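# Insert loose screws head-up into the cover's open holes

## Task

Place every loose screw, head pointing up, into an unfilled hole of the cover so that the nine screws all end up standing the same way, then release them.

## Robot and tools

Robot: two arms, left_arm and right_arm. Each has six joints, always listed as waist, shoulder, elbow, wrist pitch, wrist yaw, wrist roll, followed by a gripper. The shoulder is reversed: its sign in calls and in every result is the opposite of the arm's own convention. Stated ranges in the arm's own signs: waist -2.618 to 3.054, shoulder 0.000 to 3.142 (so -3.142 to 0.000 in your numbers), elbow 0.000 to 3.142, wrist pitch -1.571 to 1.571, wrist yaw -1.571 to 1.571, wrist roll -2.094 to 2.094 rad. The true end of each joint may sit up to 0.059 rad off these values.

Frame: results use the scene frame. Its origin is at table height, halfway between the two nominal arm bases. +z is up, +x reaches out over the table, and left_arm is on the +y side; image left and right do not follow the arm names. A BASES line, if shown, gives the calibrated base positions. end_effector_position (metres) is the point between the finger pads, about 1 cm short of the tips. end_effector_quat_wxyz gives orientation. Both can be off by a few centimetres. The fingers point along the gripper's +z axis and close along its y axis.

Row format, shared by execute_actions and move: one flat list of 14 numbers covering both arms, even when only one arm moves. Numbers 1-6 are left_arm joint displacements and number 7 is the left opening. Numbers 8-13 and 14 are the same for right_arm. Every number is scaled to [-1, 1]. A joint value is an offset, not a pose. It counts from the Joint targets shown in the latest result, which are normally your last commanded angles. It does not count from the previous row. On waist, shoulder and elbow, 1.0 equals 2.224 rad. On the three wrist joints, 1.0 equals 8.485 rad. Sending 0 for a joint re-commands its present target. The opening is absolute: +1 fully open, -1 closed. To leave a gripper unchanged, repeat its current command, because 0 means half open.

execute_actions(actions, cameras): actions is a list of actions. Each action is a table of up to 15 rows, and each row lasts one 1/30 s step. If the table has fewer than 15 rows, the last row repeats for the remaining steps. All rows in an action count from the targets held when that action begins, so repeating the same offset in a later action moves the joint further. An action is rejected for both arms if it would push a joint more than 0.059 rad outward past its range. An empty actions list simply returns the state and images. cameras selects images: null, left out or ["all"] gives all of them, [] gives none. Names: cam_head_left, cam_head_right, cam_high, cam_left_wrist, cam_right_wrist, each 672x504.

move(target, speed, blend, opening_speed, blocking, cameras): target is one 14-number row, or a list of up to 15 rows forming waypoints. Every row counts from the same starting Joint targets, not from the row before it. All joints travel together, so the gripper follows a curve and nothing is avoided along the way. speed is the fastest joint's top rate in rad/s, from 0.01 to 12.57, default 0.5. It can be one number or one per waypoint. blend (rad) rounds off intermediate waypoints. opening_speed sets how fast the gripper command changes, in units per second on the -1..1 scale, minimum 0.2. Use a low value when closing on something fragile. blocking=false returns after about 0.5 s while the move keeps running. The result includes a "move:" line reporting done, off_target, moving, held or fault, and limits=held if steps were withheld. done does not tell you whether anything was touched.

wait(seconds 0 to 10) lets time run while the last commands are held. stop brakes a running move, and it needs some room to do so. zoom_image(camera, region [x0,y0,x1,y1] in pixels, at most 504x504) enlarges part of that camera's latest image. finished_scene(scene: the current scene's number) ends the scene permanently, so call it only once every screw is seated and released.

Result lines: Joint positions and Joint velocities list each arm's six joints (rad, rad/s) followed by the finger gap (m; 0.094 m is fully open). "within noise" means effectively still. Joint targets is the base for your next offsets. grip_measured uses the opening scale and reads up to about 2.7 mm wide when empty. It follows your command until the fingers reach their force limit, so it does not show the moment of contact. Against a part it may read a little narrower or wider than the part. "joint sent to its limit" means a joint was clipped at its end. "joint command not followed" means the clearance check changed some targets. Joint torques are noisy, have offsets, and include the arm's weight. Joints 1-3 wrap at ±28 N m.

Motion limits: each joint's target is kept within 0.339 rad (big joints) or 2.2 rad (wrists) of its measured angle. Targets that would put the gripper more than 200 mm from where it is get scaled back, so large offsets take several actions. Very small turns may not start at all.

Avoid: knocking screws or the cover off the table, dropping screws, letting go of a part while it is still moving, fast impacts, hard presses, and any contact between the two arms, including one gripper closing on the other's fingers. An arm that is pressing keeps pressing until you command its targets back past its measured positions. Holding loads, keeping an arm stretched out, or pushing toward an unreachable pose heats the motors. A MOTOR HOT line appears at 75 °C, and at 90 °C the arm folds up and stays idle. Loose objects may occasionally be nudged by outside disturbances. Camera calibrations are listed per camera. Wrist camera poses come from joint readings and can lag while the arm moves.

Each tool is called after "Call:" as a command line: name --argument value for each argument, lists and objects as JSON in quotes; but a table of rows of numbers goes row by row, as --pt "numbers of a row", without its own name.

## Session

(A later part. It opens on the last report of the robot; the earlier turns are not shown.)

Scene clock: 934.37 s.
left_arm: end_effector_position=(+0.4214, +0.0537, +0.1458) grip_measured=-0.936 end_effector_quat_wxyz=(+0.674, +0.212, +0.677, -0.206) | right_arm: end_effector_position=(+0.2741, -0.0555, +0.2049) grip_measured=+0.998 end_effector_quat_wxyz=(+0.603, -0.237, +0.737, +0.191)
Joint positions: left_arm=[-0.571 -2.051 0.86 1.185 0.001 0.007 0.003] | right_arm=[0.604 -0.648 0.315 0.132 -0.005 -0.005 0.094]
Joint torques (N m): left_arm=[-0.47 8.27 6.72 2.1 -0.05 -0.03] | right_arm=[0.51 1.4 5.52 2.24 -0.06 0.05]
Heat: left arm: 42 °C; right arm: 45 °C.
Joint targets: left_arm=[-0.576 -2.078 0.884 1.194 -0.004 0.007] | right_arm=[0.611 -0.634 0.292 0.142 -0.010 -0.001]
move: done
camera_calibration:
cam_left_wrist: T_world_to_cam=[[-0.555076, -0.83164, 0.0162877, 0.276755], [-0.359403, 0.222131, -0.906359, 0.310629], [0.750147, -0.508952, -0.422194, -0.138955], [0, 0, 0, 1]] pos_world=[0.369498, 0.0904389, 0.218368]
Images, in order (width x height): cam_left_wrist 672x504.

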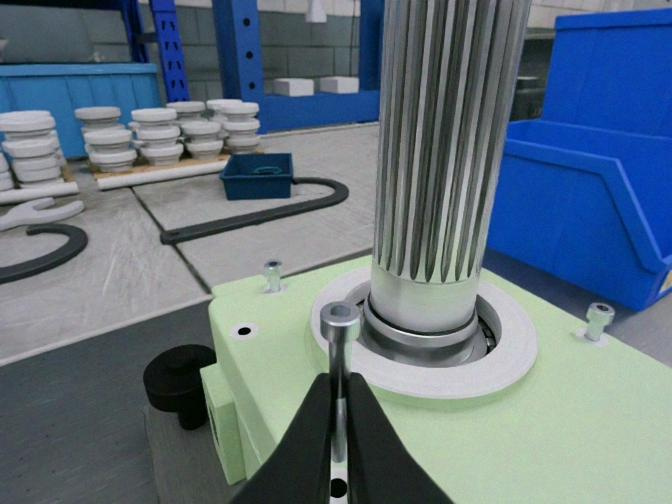

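Call:
move --target '[0,-0.0117,-0.0198,0.0040,0,0,-1,0,0,0,0,0,0,1]' --speed 0.15 --cameras '["cam_left_wrist","cam_right_wrist"]'

Call:
zoom_image --camera "cam_right_wrist" --region '[270, 150, 390, 270]'

Call:
zoom_image --camera "cam_left_wrist" --region '[290, 430, 390, 504]'

Scene clock: 959.47 s.
left_arm: end_effector_position=(+0.4208, +0.0541, +0.1387) grip_measured=-0.936 end_effector_quat_wxyz=(+0.675, +0.212, +0.676, -0.206) | right_arm: end_effector_position=(+0.2741, -0.0555, +0.2049) grip_measured=+0.998 end_effector_quat_wxyz=(+0.603, -0.237, +0.737, +0.191)
Joint positions: left_arm=[-0.571 -2.076 0.853 1.218 0.001 0.007 0.003] | right_arm=[0.604 -0.648 0.315 0.132 -0.005 -0.005 0.094]
Joint torques (N m): left_arm=[-0.39 8.23 3.41 2.1 -0.06 -0.05] | right_arm=[0.51 1.4 5.53 2.24 -0.06 0.06]
Heat: left arm: 42 °C; right arm: 45 °C.
Joint targets: left_arm=[-0.576 -2.104 0.840 1.228 -0.004 0.007] | right_arm=[0.611 -0.634 0.292 0.142 -0.010 -0.001]
move: done
camera_calibration:
cam_left_wrist: T_world_to_cam=[[-0.555102, -0.831621, 0.0163485, 0.276812], [-0.357997, 0.221127, -0.907161, 0.303504], [0.750799, -0.50942, -0.420466, -0.141828], [0, 0, 0, 1]] pos_world=[0.368797, 0.0908399, 0.211168]
cam_right_wrist: T_world_to_cam=[[0.585071, -0.810979, -0.00210304, -0.205378], [-0.481331, -0.345161, -0.80572, 0.319375], [0.652696, 0.472416, -0.592293, 0.0571431], [0, 0, 0, 1]] pos_world=[0.236589, -0.0833171, 0.29074]
Images, in order (width x height): cam_left_wrist 672x504, cam_right_wrist 672x504.

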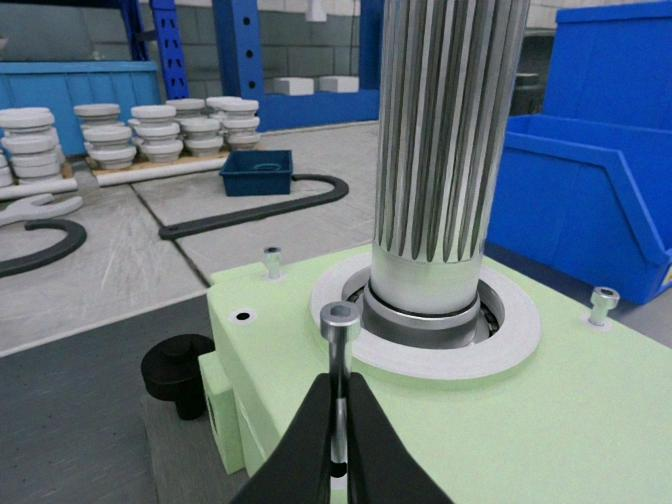

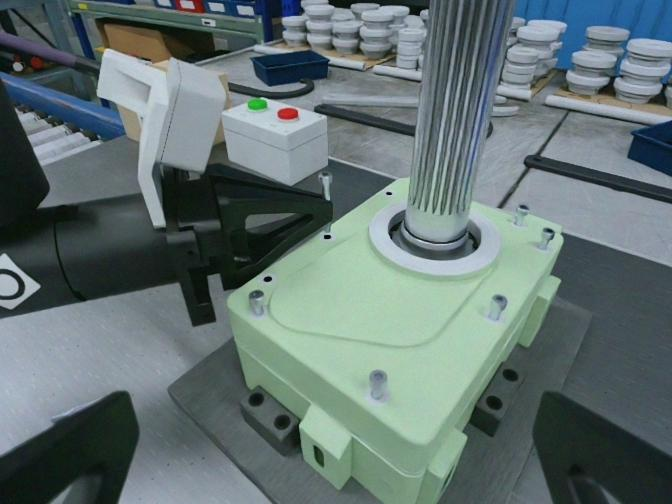

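Scaled by 4.200 from the camera's 672x504 image, which has a finer 960x720 frame.

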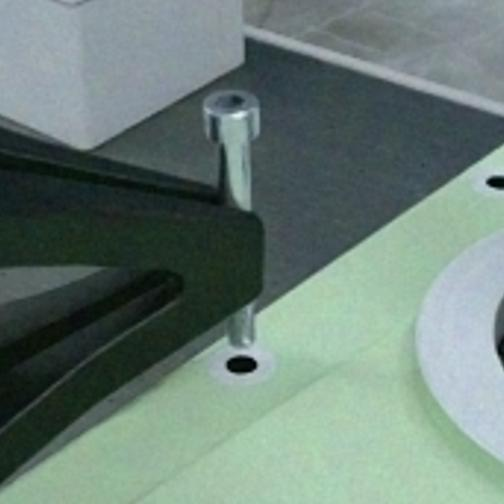

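Scaled by 5.040 from the camera's 672x504 image, which has a finer 960x720 frame.

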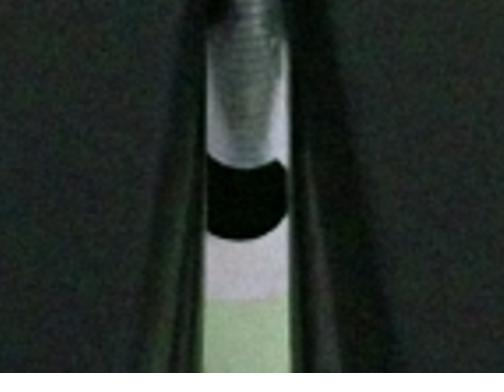

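Call:
move --target '[0,-0.0126,0,0.0033,0,0,-1,0,0,0,0,0,0,1]' --speed 0.1 --cameras '["cam_left_wrist","cam_right_wrist"]'

Call:
zoom_image --camera "cam_right_wrist" --region '[270, 150, 390, 270]'

Call:
zoom_image --camera "cam_left_wrist" --region '[290, 430, 390, 504]'

Scene clock: 975.50 s.
left_arm: end_effector_position=(+0.4218, +0.0549, +0.1365) grip_measured=-0.936 end_effector_quat_wxyz=(+0.681, +0.207, +0.671, -0.205) | right_arm: end_effector_position=(+0.2741, -0.0555, +0.2049) grip_measured=+0.998 end_effector_quat_wxyz=(+0.603, -0.237, +0.737, +0.191)
Joint positions: left_arm=[-0.571 -2.1 0.853 1.259 -0.006 0.007 0.003] | right_arm=[0.604 -0.648 0.315 0.132 -0.005 -0.005 0.094]
Joint torques (N m): left_arm=[-0.47 7.95 3.37 2.01 0 -0.02] | right_arm=[0.51 1.4 5.53 2.24 -0.06 0.06]
Heat: left arm: 41 °C; right arm: 46 °C.
Joint targets: left_arm=[-0.576 -2.132 0.840 1.256 -0.004 0.007] | right_arm=[0.611 -0.634 0.292 0.142 -0.010 -0.001]
move: done
camera_calibration:
cam_left_wrist: T_world_to_cam=[[-0.549648, -0.835231, 0.0166181, 0.275938], [-0.346839, 0.21006, -0.914099, 0.298444], [0.759993, -0.508197, -0.40515, -0.14921], [0, 0, 0, 1]] pos_world=[0.36858, 0.0919525, 0.207769]
cam_right_wrist: T_world_to_cam=[[0.585071, -0.810979, -0.00210304, -0.205378], [-0.481331, -0.345161, -0.80572, 0.319375], [0.652696, 0.472416, -0.592293, 0.0571431], [0, 0, 0, 1]] pos_world=[0.236589, -0.0833171, 0.29074]
Images, in order (width x height): cam_left_wrist 672x504, cam_right_wrist 672x504.

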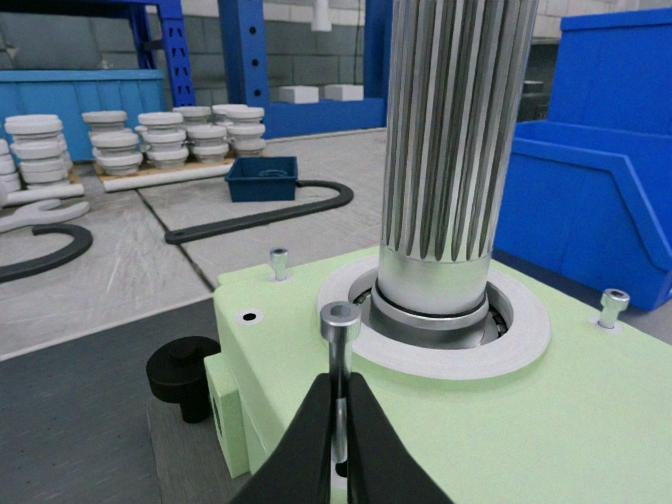

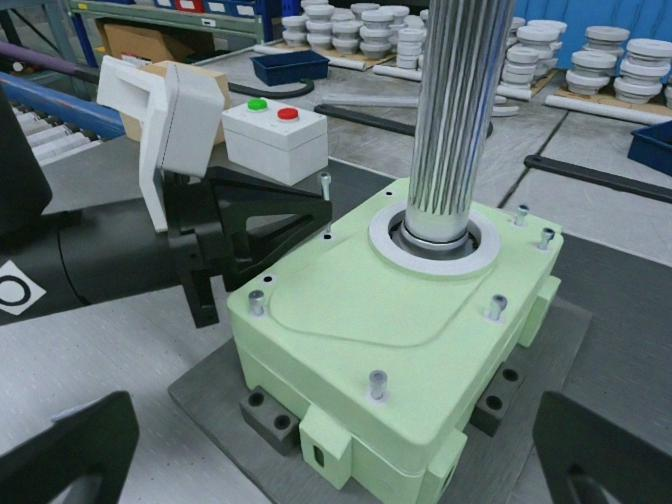

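Scaled by 4.200 from the camera's 672x504 image, which has a finer 960x720 frame.

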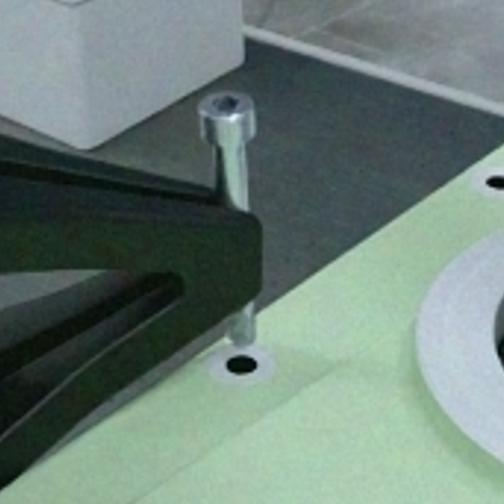

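Scaled by 5.040 from the camera's 672x504 image, which has a finer 960x720 frame.

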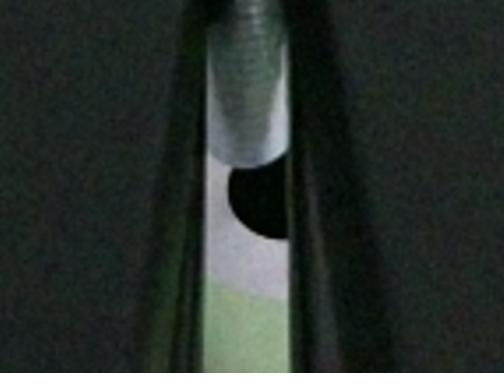

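Call:
move --target '[-0.0018,0,-0.0018,-0.0014,0,0,-1,0,0,0,0,0,0,1]' --speed 0.1 --cameras '["cam_left_wrist","cam_right_wrist"]'

Call:
zoom_image --camera "cam_right_wrist" --region '[270, 150, 390, 270]'

Call:
zoom_image --camera "cam_left_wrist" --region '[290, 430, 390, 504]'

Scene clock: 1012.70 s.
left_arm: end_effector_position=(+0.4218, +0.0549, +0.1365) grip_measured=-0.936 end_effector_quat_wxyz=(+0.681, +0.207, +0.671, -0.206) | right_arm: end_effector_position=(+0.2741, -0.0555, +0.2049) grip_measured=+0.998 end_effector_quat_wxyz=(+0.603, -0.237, +0.737, +0.191)
Joint positions: left_arm=[-0.571 -2.1 0.853 1.259 -0.006 0.007 0.003] | right_arm=[0.604 -0.648 0.315 0.132 -0.005 -0.005 0.094]
Joint torques (N m): left_arm=[-0.79 8.1 3.08 1.89 -0.02 -0.02] | right_arm=[0.51 1.4 5.53 2.24 -0.06 0.06]
Heat: left arm: 40 °C; right arm: 47 °C.
Joint targets: left_arm=[-0.580 -2.132 0.836 1.244 -0.004 0.007] | right_arm=[0.611 -0.634 0.292 0.142 -0.010 -0.001]
move: done
camera_calibration:
cam_left_wrist: T_world_to_cam=[[-0.549632, -0.835242, 0.0166091, 0.275878], [-0.346561, 0.209875, -0.914247, 0.298446], [0.760131, -0.508256, -0.404817, -0.149208], [0, 0, 0, 1]] pos_world=[0.368479, 0.0919527, 0.207869]
cam_right_wrist: T_world_to_cam=[[0.585071, -0.810979, -0.00210304, -0.205378], [-0.481331, -0.345161, -0.80572, 0.319375], [0.652696, 0.472416, -0.592293, 0.0571431], [0, 0, 0, 1]] pos_world=[0.236589, -0.0833171, 0.29074]
Images, in order (width x height): cam_left_wrist 672x504, cam_right_wrist 672x504.

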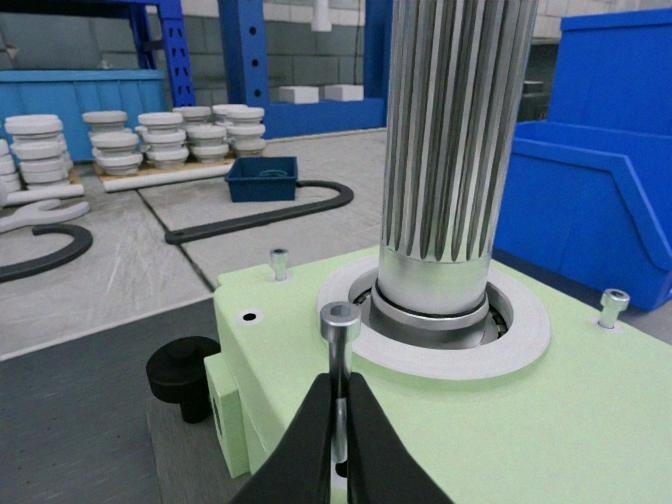

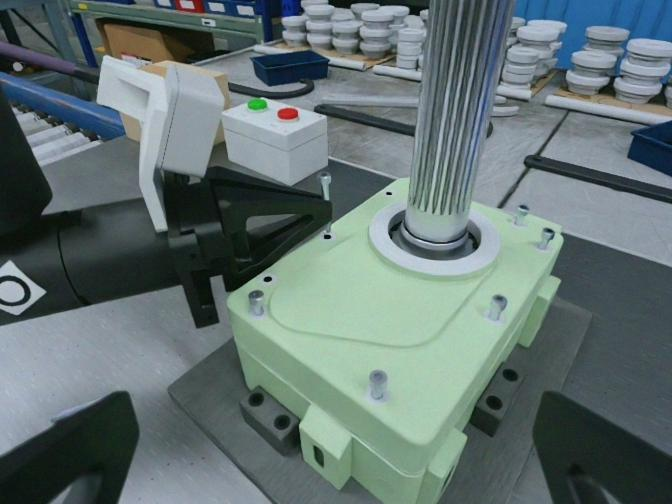

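Scaled by 4.200 from the camera's 672x504 image, which has a finer 960x720 frame.

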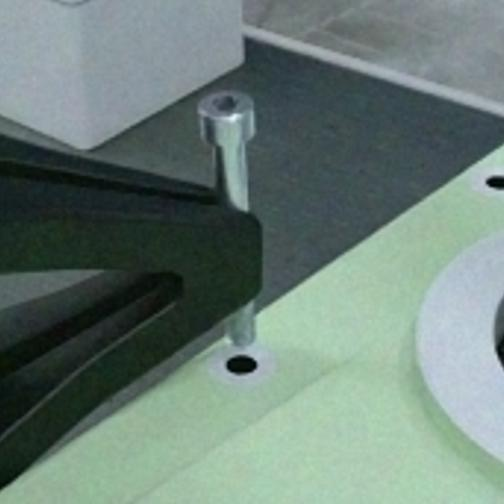

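Scaled by 5.040 from the camera's 672x504 image, which has a finer 960x720 frame.

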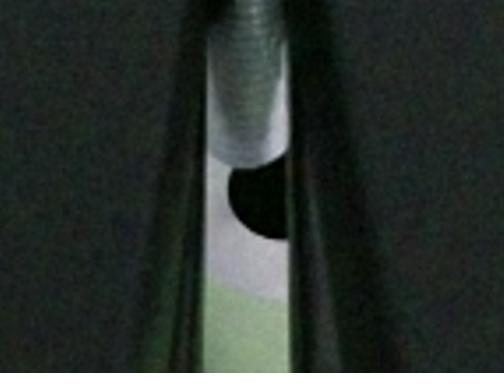

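Call:
move --target '[-0.0020,0,0,-0.0012,0,0,-1,0,0,0,0,0,0,1]' --speed 0.1 --cameras '["cam_left_wrist","cam_right_wrist"]'

Call:
zoom_image --camera "cam_right_wrist" --region '[270, 150, 390, 270]'

Call:
zoom_image --camera "cam_left_wrist" --region '[290, 430, 390, 504]'

Scene clock: 1040.13 s.
left_arm: end_effector_position=(+0.4218, +0.0549, +0.1365) grip_measured=-0.936 end_effector_quat_wxyz=(+0.681, +0.207, +0.671, -0.206) | right_arm: end_effector_position=(+0.2741, -0.0555, +0.2049) grip_measured=+0.998 end_effector_quat_wxyz=(+0.603, -0.237, +0.737, +0.191)
Joint positions: left_arm=[-0.571 -2.1 0.853 1.259 -0.006 0.007 0.003] | right_arm=[0.604 -0.648 0.315 0.132 -0.005 -0.005 0.094]
Joint torques (N m): left_arm=[-1.22 8.01 3 1.79 0.02 -0.04] | right_arm=[0.53 1.4 5.53 2.24 -0.06 0.06]
Heat: left arm: 40 °C; right arm: 47 °C.
Joint targets: left_arm=[-0.585 -2.132 0.836 1.234 -0.004 0.007] | right_arm=[0.611 -0.634 0.292 0.142 -0.010 -0.001]
move: done
camera_calibration:
cam_left_wrist: T_world_to_cam=[[-0.549632, -0.835242, 0.0166091, 0.275878], [-0.346561, 0.209875, -0.914247, 0.298446], [0.760131, -0.508256, -0.404817, -0.149208], [0, 0, 0, 1]] pos_world=[0.368479, 0.0919527, 0.207869]
cam_right_wrist: T_world_to_cam=[[0.585071, -0.810979, -0.00210304, -0.205378], [-0.481331, -0.345161, -0.80572, 0.319375], [0.652696, 0.472416, -0.592293, 0.0571431], [0, 0, 0, 1]] pos_world=[0.236589, -0.0833171, 0.29074]
Images, in order (width x height): cam_left_wrist 672x504, cam_right_wrist 672x504.

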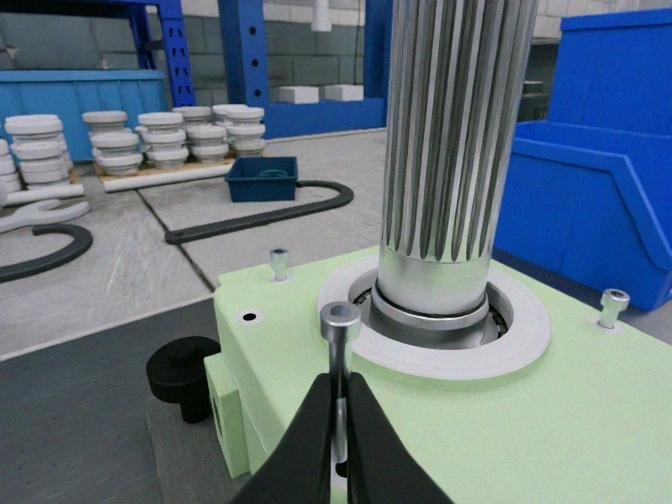

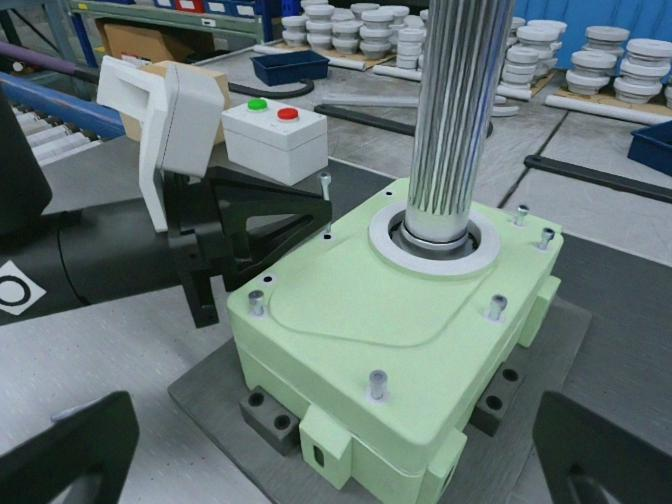

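Scaled by 4.200 from the camera's 672x504 image, which has a finer 960x720 frame.

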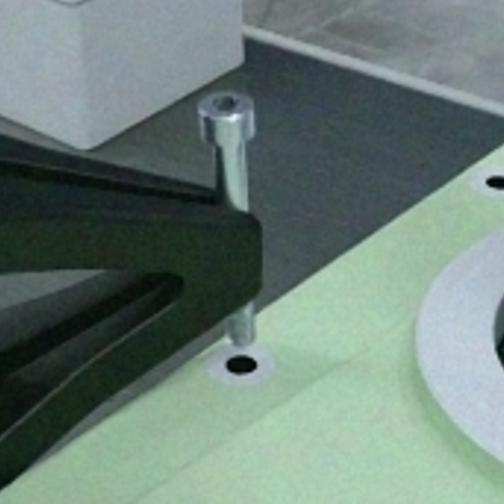

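Scaled by 5.040 from the camera's 672x504 image, which has a finer 960x720 frame.

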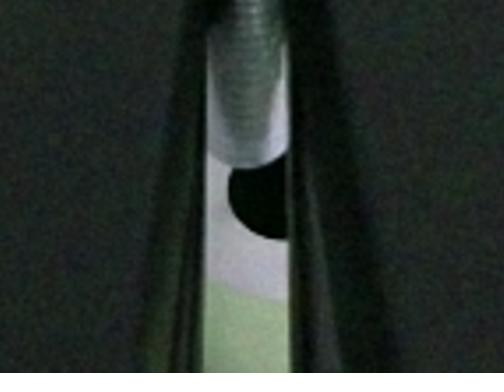

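Call:
move --pt "0.0063 0.0594 0 -0.0141 0 0 -1 0 0 0 0 0 0 1" --pt "0.1956 0.1911 -0.0726 -0.0237 0 0 -1 0 0 0 0 0 0 1" --pt "0.1956 0.0859 0.3226 -0.2849 0 0 -1 0 0 0 0 0 0 1" --pt "0.1956 0.0594 0.2469 -0.2580 0 0 -1 0 0 0 0 0 0 1" --speed '[0.3,0.8,0.9,0.4]'

Scene clock: 1099.33 s.
left_arm: end_effector_position=(+0.3381, +0.2941, +0.0280) grip_measured=-0.936 end_effector_quat_wxyz=(+0.008, +0.090, +0.996, +0.001) | right_arm: end_effector_position=(+0.2741, -0.0555, +0.2049) grip_measured=+0.998 end_effector_quat_wxyz=(+0.603, -0.237, +0.737, +0.191)
Joint positions: left_arm=[-0.146 -1.978 1.396 -0.973 -0.004 0.007 0.003] | right_arm=[0.604 -0.648 0.315 0.132 -0.005 -0.005 0.094]
Joint torques (N m): left_arm=[-0.47 8.65 4.36 0.69 0 -0.04] | right_arm=[0.51 1.4 5.53 2.23 -0.06 0.06]
Heat: left arm: 38 °C; right arm: 48 °C.
Joint targets: left_arm=[-0.150 -2.000 1.385 -0.955 -0.004 0.007] | right_arm=[0.611 -0.634 0.292 0.142 -0.010 -0.001]
move: done
camera_calibration:
cam_left_wrist: T_world_to_cam=[[-0.156656, -0.987539, -0.0150117, 0.344384], [-0.905435, 0.137527, 0.401588, 0.293419], [-0.39452, 0.0765033, -0.915697, 0.224726], [0, 0, 0, 1]] pos_world=[0.408281, 0.282548, 0.0931176]
cam_right_wrist: T_world_to_cam=[[0.585071, -0.810979, -0.00210304, -0.205378], [-0.481331, -0.345161, -0.80572, 0.319375], [0.652696, 0.472416, -0.592293, 0.0571431], [0, 0, 0, 1]] pos_world=[0.236589, -0.0833171, 0.29074]

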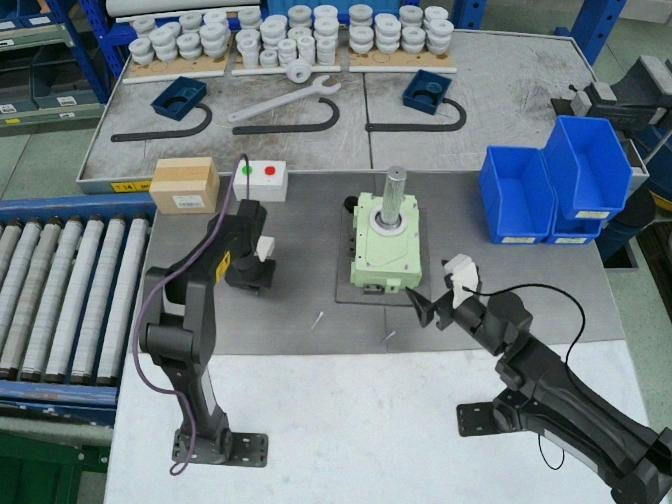

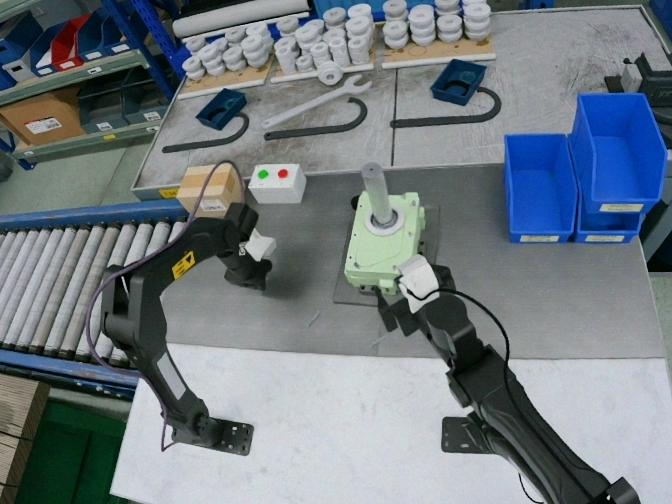

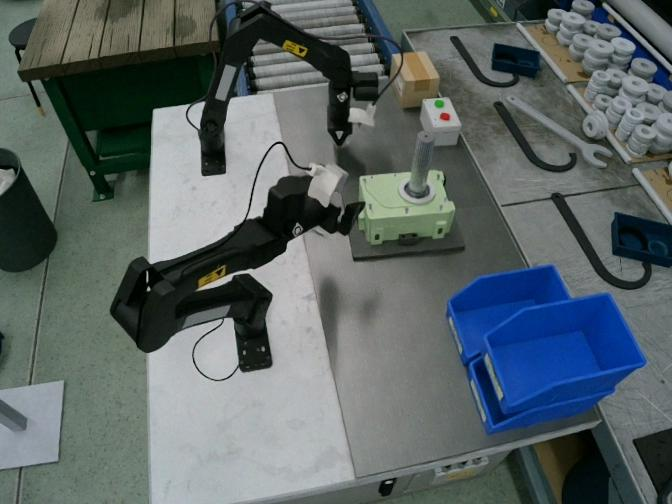

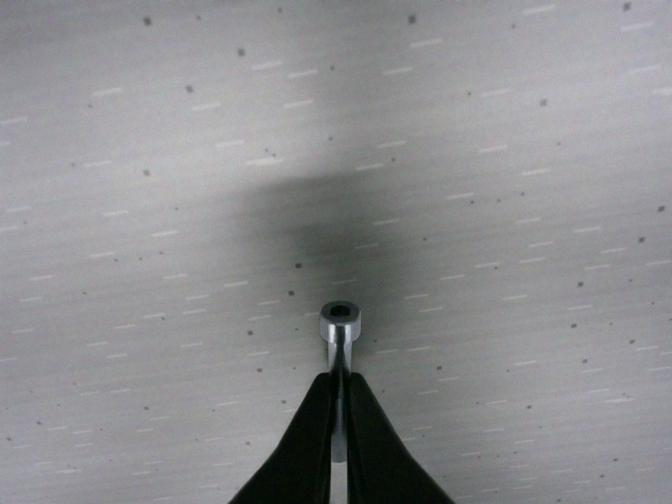

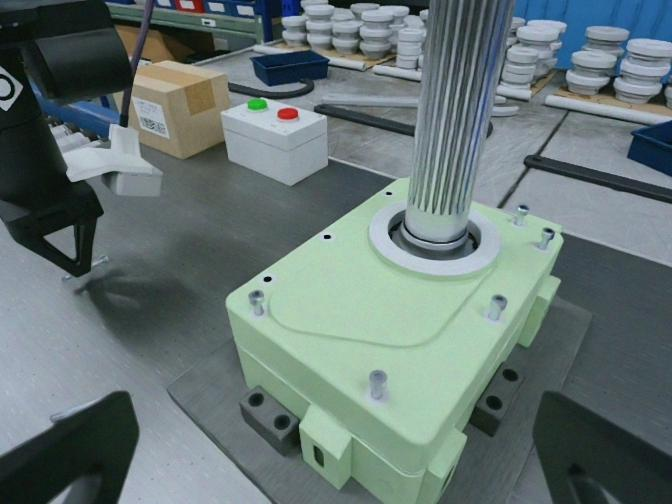

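Call:
move --pt "0 -0.0045 -0.0079 0.0033 0 0 -1 0 0 0 0 0 0 1" --pt "0 -0.0045 -0.0079 0.0033 0 0 -0.5 0 0 0 0 0 0 1" --speed 0.15 --opening_speed 0.5 --cameras '["cam_left_wrist","cam_right_wrist"]'

Scene clock: 1112.77 s.
left_arm: end_effector_position=(+0.3399, +0.2938, +0.0229) grip_measured=-0.503 end_effector_quat_wxyz=(+0.013, +0.090, +0.996, +0.001) | right_arm: end_effector_position=(+0.2741, -0.0555, +0.2049) grip_measured=+0.998 end_effector_quat_wxyz=(+0.603, -0.237, +0.737, +0.191)
Joint positions: left_arm=[-0.146 -1.983 1.382 -0.944 -0.004 0.007 0.023] | right_arm=[0.604 -0.648 0.315 0.132 -0.005 -0.005 0.094]
Joint torques (N m): left_arm=[-0.35 8.18 4.03 0.66 0.01 0] | right_arm=[0.51 1.4 5.53 2.24 -0.06 0.06]
Heat: left arm: 37 °C; right arm: 48 °C.
Joint targets: left_arm=[-0.150 -2.010 1.367 -0.927 -0.004 0.007] | right_arm=[0.611 -0.634 0.292 0.142 -0.010 -0.001]
move: done
camera_calibration:
cam_left_wrist: T_world_to_cam=[[-0.156527, -0.987564, -0.014753, 0.34424], [-0.909158, 0.138231, 0.392841, 0.298399], [-0.385916, 0.0749028, -0.919488, 0.21846], [0, 0, 0, 1]] pos_world=[0.409481, 0.282348, 0.0887268]
cam_right_wrist: T_world_to_cam=[[0.585071, -0.810979, -0.00210304, -0.205378], [-0.481331, -0.345161, -0.80572, 0.319375], [0.652696, 0.472416, -0.592293, 0.0571431], [0, 0, 0, 1]] pos_world=[0.236589, -0.0833171, 0.29074]
Images, in order (width x height): cam_left_wrist 672x504, cam_right_wrist 672x504.

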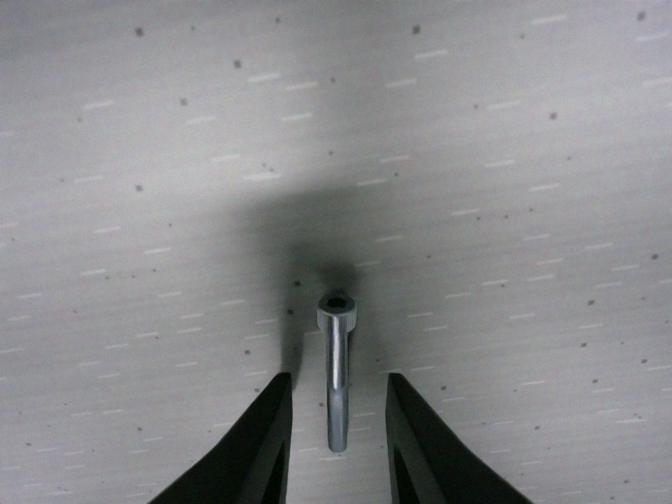

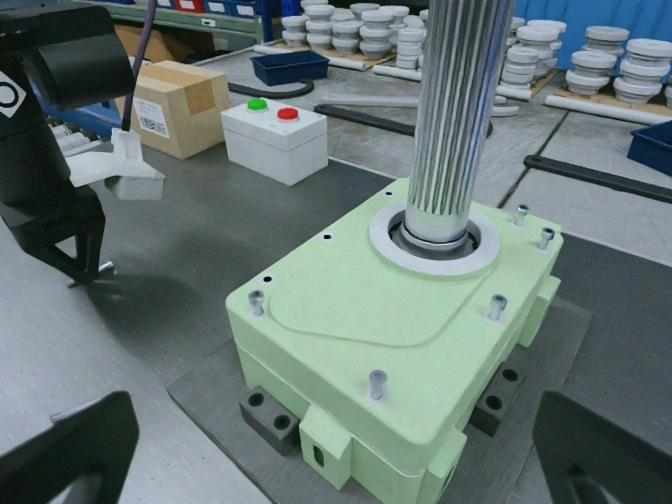

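Call:
move --pt "0 0.0315 0.0839 -0.0302 0 0 -0.5 0 0 0 0 0 0 1" --pt "0 -0.1856 0.3912 -0.0734 0 0 -0.1 0 0 0 0 0 0 1" --speed 0.6 --cameras '["cam_left_wrist","cam_right_wrist"]'

Scene clock: 1143.27 s.
left_arm: end_effector_position=(+0.3998, +0.2833, +0.0684) grip_measured=-0.103 end_effector_quat_wxyz=(-0.072, +0.090, +0.993, +0.008) | right_arm: end_effector_position=(+0.2741, -0.0555, +0.2049) grip_measured=+0.998 end_effector_quat_wxyz=(+0.603, -0.237, +0.737, +0.191)
Joint positions: left_arm=[-0.146 -2.391 2.212 -1.537 -0.004 0.007 0.042] | right_arm=[0.604 -0.648 0.315 0.132 -0.005 -0.005 0.094]
Joint torques (N m): left_arm=[-0.4 11.21 7.32 0.07 0.01 0.01] | right_arm=[0.53 1.4 5.53 2.24 -0.06 0.06]
Heat: left arm: 35 °C; right arm: 48 °C.
Joint targets: left_arm=[-0.150 -2.423 2.238 -1.550 -0.004 0.007] | right_arm=[0.611 -0.634 0.292 0.142 -0.010 -0.001]
move: done
camera_calibration:
cam_left_wrist: T_world_to_cam=[[-0.15918, -0.987096, -0.0174247, 0.344986], [-0.830598, 0.124361, 0.542808, 0.298691], [-0.533637, 0.100877, -0.839676, 0.330466], [0, 0, 0, 1]] pos_world=[0.479355, 0.270052, 0.121364]
cam_right_wrist: T_world_to_cam=[[0.585071, -0.810979, -0.00210304, -0.205378], [-0.481331, -0.345161, -0.80572, 0.319375], [0.652696, 0.472416, -0.592293, 0.0571431], [0, 0, 0, 1]] pos_world=[0.236589, -0.0833171, 0.29074]
Images, in order (width x height): cam_left_wrist 672x504, cam_right_wrist 672x504.

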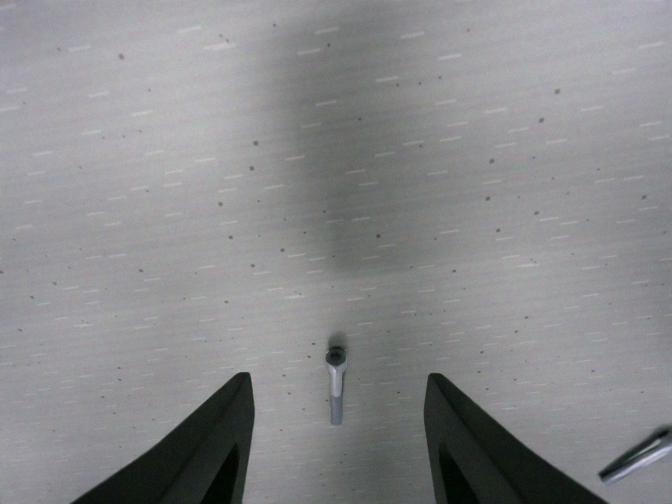

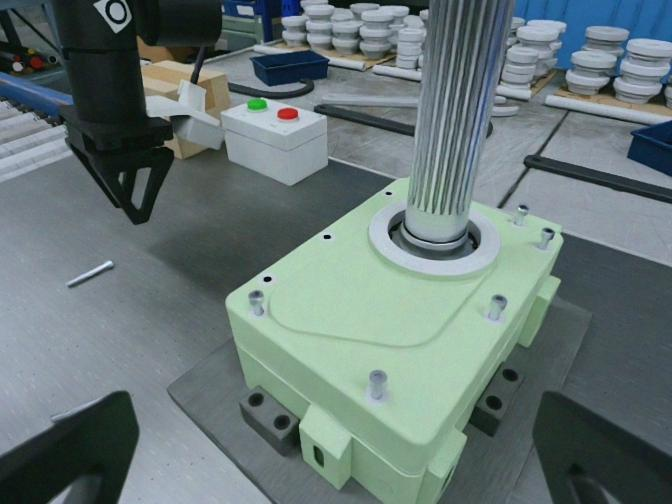

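Call:
move --target '[0,-0.0148,-0.0719,0.0020,0,0,-0.1,0,0,0,0,0,0,1]' --speed 0.4 --cameras '["cam_left_wrist","cam_right_wrist"]'

Call:
zoom_image --camera "cam_right_wrist" --region '[0, 80, 260, 320]'

Scene clock: 1152.77 s.
left_arm: end_effector_position=(+0.3663, +0.2892, +0.0279) grip_measured=-0.103 end_effector_quat_wxyz=(-0.154, +0.089, +0.984, +0.015) | right_arm: end_effector_position=(+0.2741, -0.0555, +0.2049) grip_measured=+0.998 end_effector_quat_wxyz=(+0.603, -0.237, +0.737, +0.191)
Joint positions: left_arm=[-0.146 -2.431 2.086 -1.537 -0.004 0.007 0.042] | right_arm=[0.604 -0.648 0.315 0.132 -0.005 -0.005 0.094]
Joint torques (N m): left_arm=[-0.25 11.77 4.33 -0.04 -0.01 -0.01] | right_arm=[0.53 1.4 5.53 2.24 -0.06 0.06]
Heat: left arm: 34 °C; right arm: 49 °C.
Joint targets: left_arm=[-0.150 -2.456 2.078 -1.533 -0.004 0.007] | right_arm=[0.611 -0.634 0.292 0.142 -0.010 -0.001]
move: done
camera_calibration:
cam_left_wrist: T_world_to_cam=[[-0.162293, -0.986549, -0.0195525, 0.345841], [-0.73042, 0.106789, 0.674598, 0.256702], [-0.663436, 0.123764, -0.737926, 0.316046], [0, 0, 0, 1]] pos_world=[0.453304, 0.274661, 0.0668103]
cam_right_wrist: T_world_to_cam=[[0.585071, -0.810979, -0.00210304, -0.205378], [-0.481331, -0.345161, -0.80572, 0.319375], [0.652696, 0.472416, -0.592293, 0.0571431], [0, 0, 0, 1]] pos_world=[0.236589, -0.0833171, 0.29074]
Images, in order (width x height): cam_left_wrist 672x504, cam_right_wrist 672x504.

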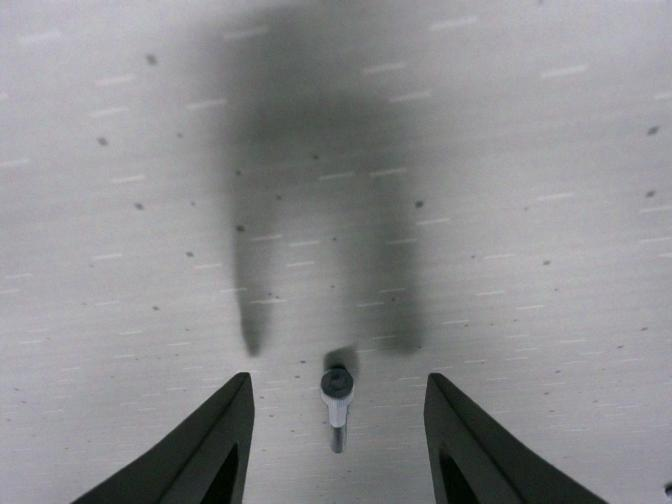

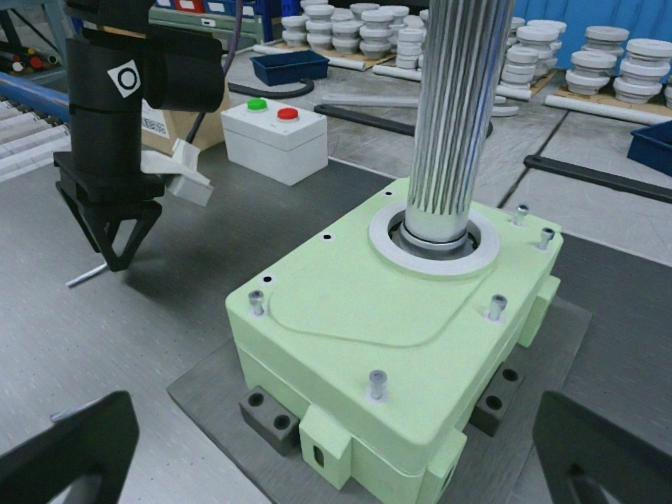

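Scaled by 1.938 from the camera's 672x504 image, which has a finer 960x720 frame.

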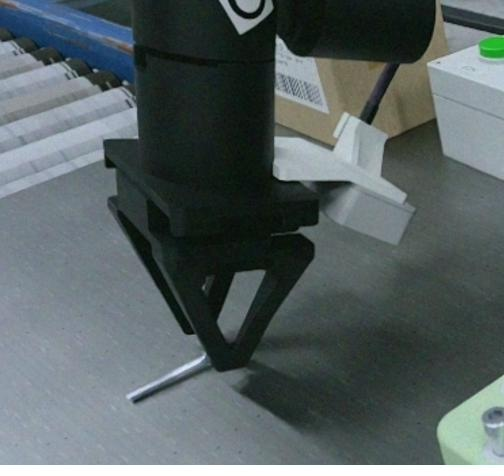

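Call:
move --pt "0 0.0342 0 0.0039 0 0 -0.1 0 0 0 0 0 0 1" --speed 0.2 --cameras '[]'

Scene clock: 1168.20 s.
left_arm: end_effector_position=(+0.3715, +0.2883, +0.0297) grip_measured=-0.103 end_effector_quat_wxyz=(-0.141, +0.090, +0.986, +0.014) | right_arm: end_effector_position=(+0.2741, -0.0555, +0.2049) grip_measured=+0.998 end_effector_quat_wxyz=(+0.603, -0.237, +0.737, +0.191)
Joint positions: left_arm=[-0.146 -2.423 2.086 -1.518 -0.004 0.007 0.042] | right_arm=[0.604 -0.648 0.315 0.132 -0.005 -0.005 0.094]
Joint torques (N m): left_arm=[-0.23 18.14 4.33 0.13 0 0] | right_arm=[0.51 1.39 5.53 2.24 -0.06 0.06]
Heat: left arm: 35 °C; right arm: 49 °C.
Joint targets: left_arm=[-0.150 -2.380 2.078 -1.499 -0.004 0.007] | right_arm=[0.611 -0.634 0.292 0.142 -0.010 -0.001]
move: off_target (left_arm); left_arm: the shoulder is farthest, 0.043 rad from its target
No camera images: "cameras" was empty.

Call:
move --target '[0,-0.0060,-0.0205,0,0,0,-0.1,0,0,0,0,0,0,1]' --speed 0.15 --cameras '["cam_left_wrist","cam_right_wrist"]'

Call:
zoom_image --camera "cam_right_wrist" --region '[0, 180, 200, 320]'

Scene clock: 1180.43 s.
left_arm: end_effector_position=(+0.3619, +0.2899, +0.0228) grip_measured=-0.103 end_effector_quat_wxyz=(-0.159, +0.089, +0.983, +0.015) | right_arm: end_effector_position=(+0.2741, -0.0555, +0.2049) grip_measured=+0.998 end_effector_quat_wxyz=(+0.603, -0.237, +0.737, +0.191)
Joint positions: left_arm=[-0.146 -2.423 2.048 -1.516 -0.004 0.007 0.042] | right_arm=[0.604 -0.648 0.315 0.132 -0.005 -0.005 0.094]
Joint torques (N m): left_arm=[-0.38 16.8 3.55 0.09 0 -0.03] | right_arm=[0.51 1.4 5.53 2.24 -0.06 0.06]
Heat: left arm: 38 °C; right arm: 49 °C.
Joint targets: left_arm=[-0.150 -2.393 2.032 -1.500 -0.004 0.007] | right_arm=[0.611 -0.634 0.292 0.142 -0.010 -0.001]
move: done
camera_calibration:
cam_left_wrist: T_world_to_cam=[[-0.162484, -0.986516, -0.0196177, 0.345848], [-0.72456, 0.105796, 0.681043, 0.254936], [-0.669785, 0.124873, -0.73198, 0.311129], [0, 0, 0, 1]] pos_world=[0.449301, 0.275362, 0.0609024]
cam_right_wrist: T_world_to_cam=[[0.585071, -0.810979, -0.00210304, -0.205378], [-0.481331, -0.345161, -0.80572, 0.319375], [0.652696, 0.472416, -0.592293, 0.0571431], [0, 0, 0, 1]] pos_world=[0.236589, -0.0833171, 0.29074]
Images, in order (width x height): cam_left_wrist 672x504, cam_right_wrist 672x504.

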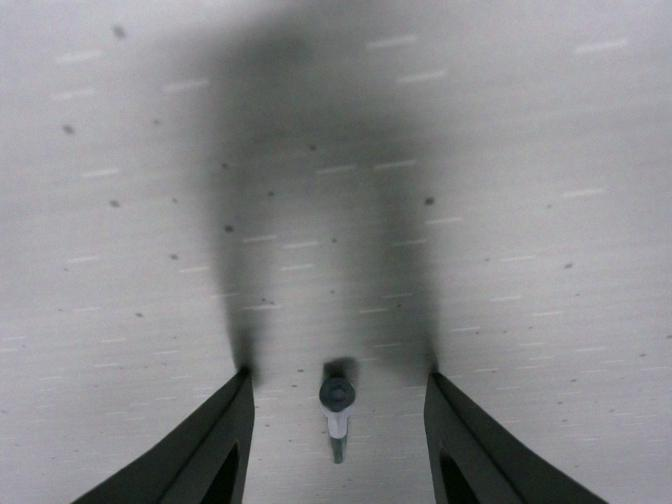

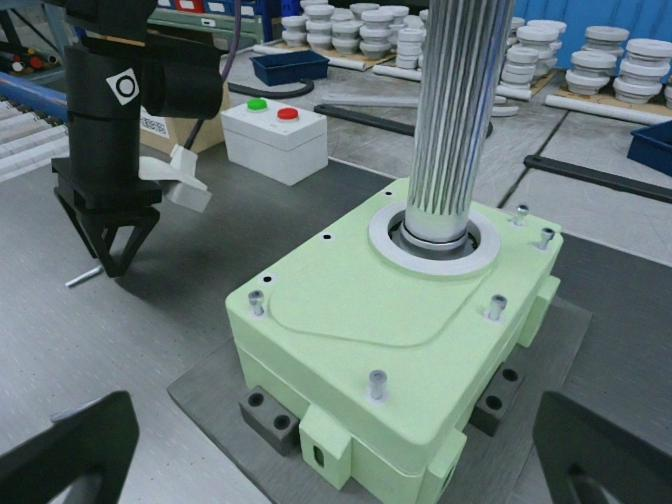

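Scaled by 2.520 from the camera's 672x504 image, which has a finer 960x720 frame.

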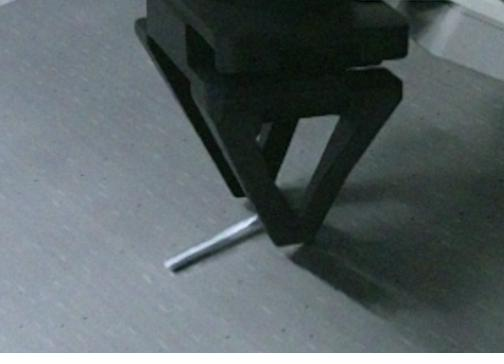

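Call:
move --target '[0,0,0,0,0,0,-1,0,0,0,0,0,0,1]' --opening_speed 0.7 --cameras '["cam_left_wrist","cam_right_wrist"]'

Call:
zoom_image --camera "cam_right_wrist" --region '[0, 180, 200, 320]'

Scene clock: 1193.50 s.
left_arm: end_effector_position=(+0.3619, +0.2899, +0.0228) grip_measured=-0.867 end_effector_quat_wxyz=(-0.159, +0.089, +0.983, +0.015) | right_arm: end_effector_position=(+0.2741, -0.0555, +0.2049) grip_measured=+0.998 end_effector_quat_wxyz=(+0.603, -0.237, +0.737, +0.191)
Joint positions: left_arm=[-0.146 -2.423 2.048 -1.516 -0.004 0.007 0.006] | right_arm=[0.604 -0.648 0.315 0.132 -0.005 -0.005 0.094]
Joint torques (N m): left_arm=[-0.43 16.83 3.74 0.05 0.02 -0.05] | right_arm=[0.53 1.4 5.53 2.24 -0.06 0.06]
Heat: left arm: 39 °C; right arm: 49 °C.
Joint targets: left_arm=[-0.150 -2.393 2.032 -1.500 -0.004 0.007] | right_arm=[0.611 -0.634 0.292 0.142 -0.010 -0.001]
move: done
camera_calibration:
cam_left_wrist: T_world_to_cam=[[-0.162484, -0.986516, -0.0196177, 0.345848], [-0.72456, 0.105796, 0.681043, 0.254936], [-0.669785, 0.124873, -0.73198, 0.311129], [0, 0, 0, 1]] pos_world=[0.449301, 0.275362, 0.0609024]
cam_right_wrist: T_world_to_cam=[[0.585071, -0.810979, -0.00210304, -0.205378], [-0.481331, -0.345161, -0.80572, 0.319375], [0.652696, 0.472416, -0.592293, 0.0571431], [0, 0, 0, 1]] pos_world=[0.236589, -0.0833171, 0.29074]
Images, in order (width x height): cam_left_wrist 672x504, cam_right_wrist 672x504.

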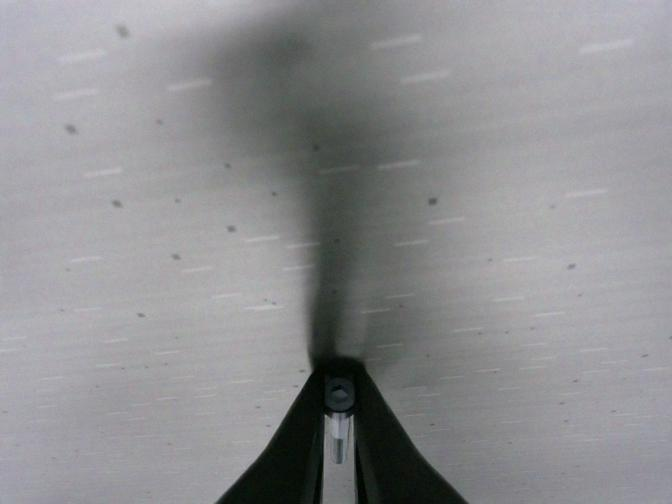

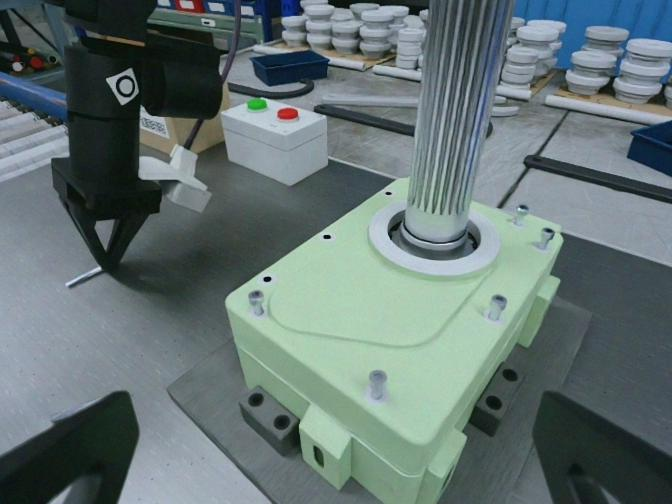

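Scaled by 2.520 from the camera's 672x504 image, which has a finer 960x720 frame.

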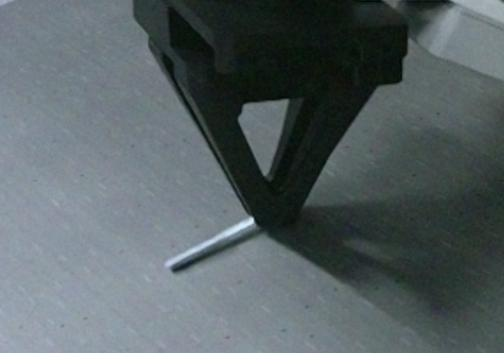

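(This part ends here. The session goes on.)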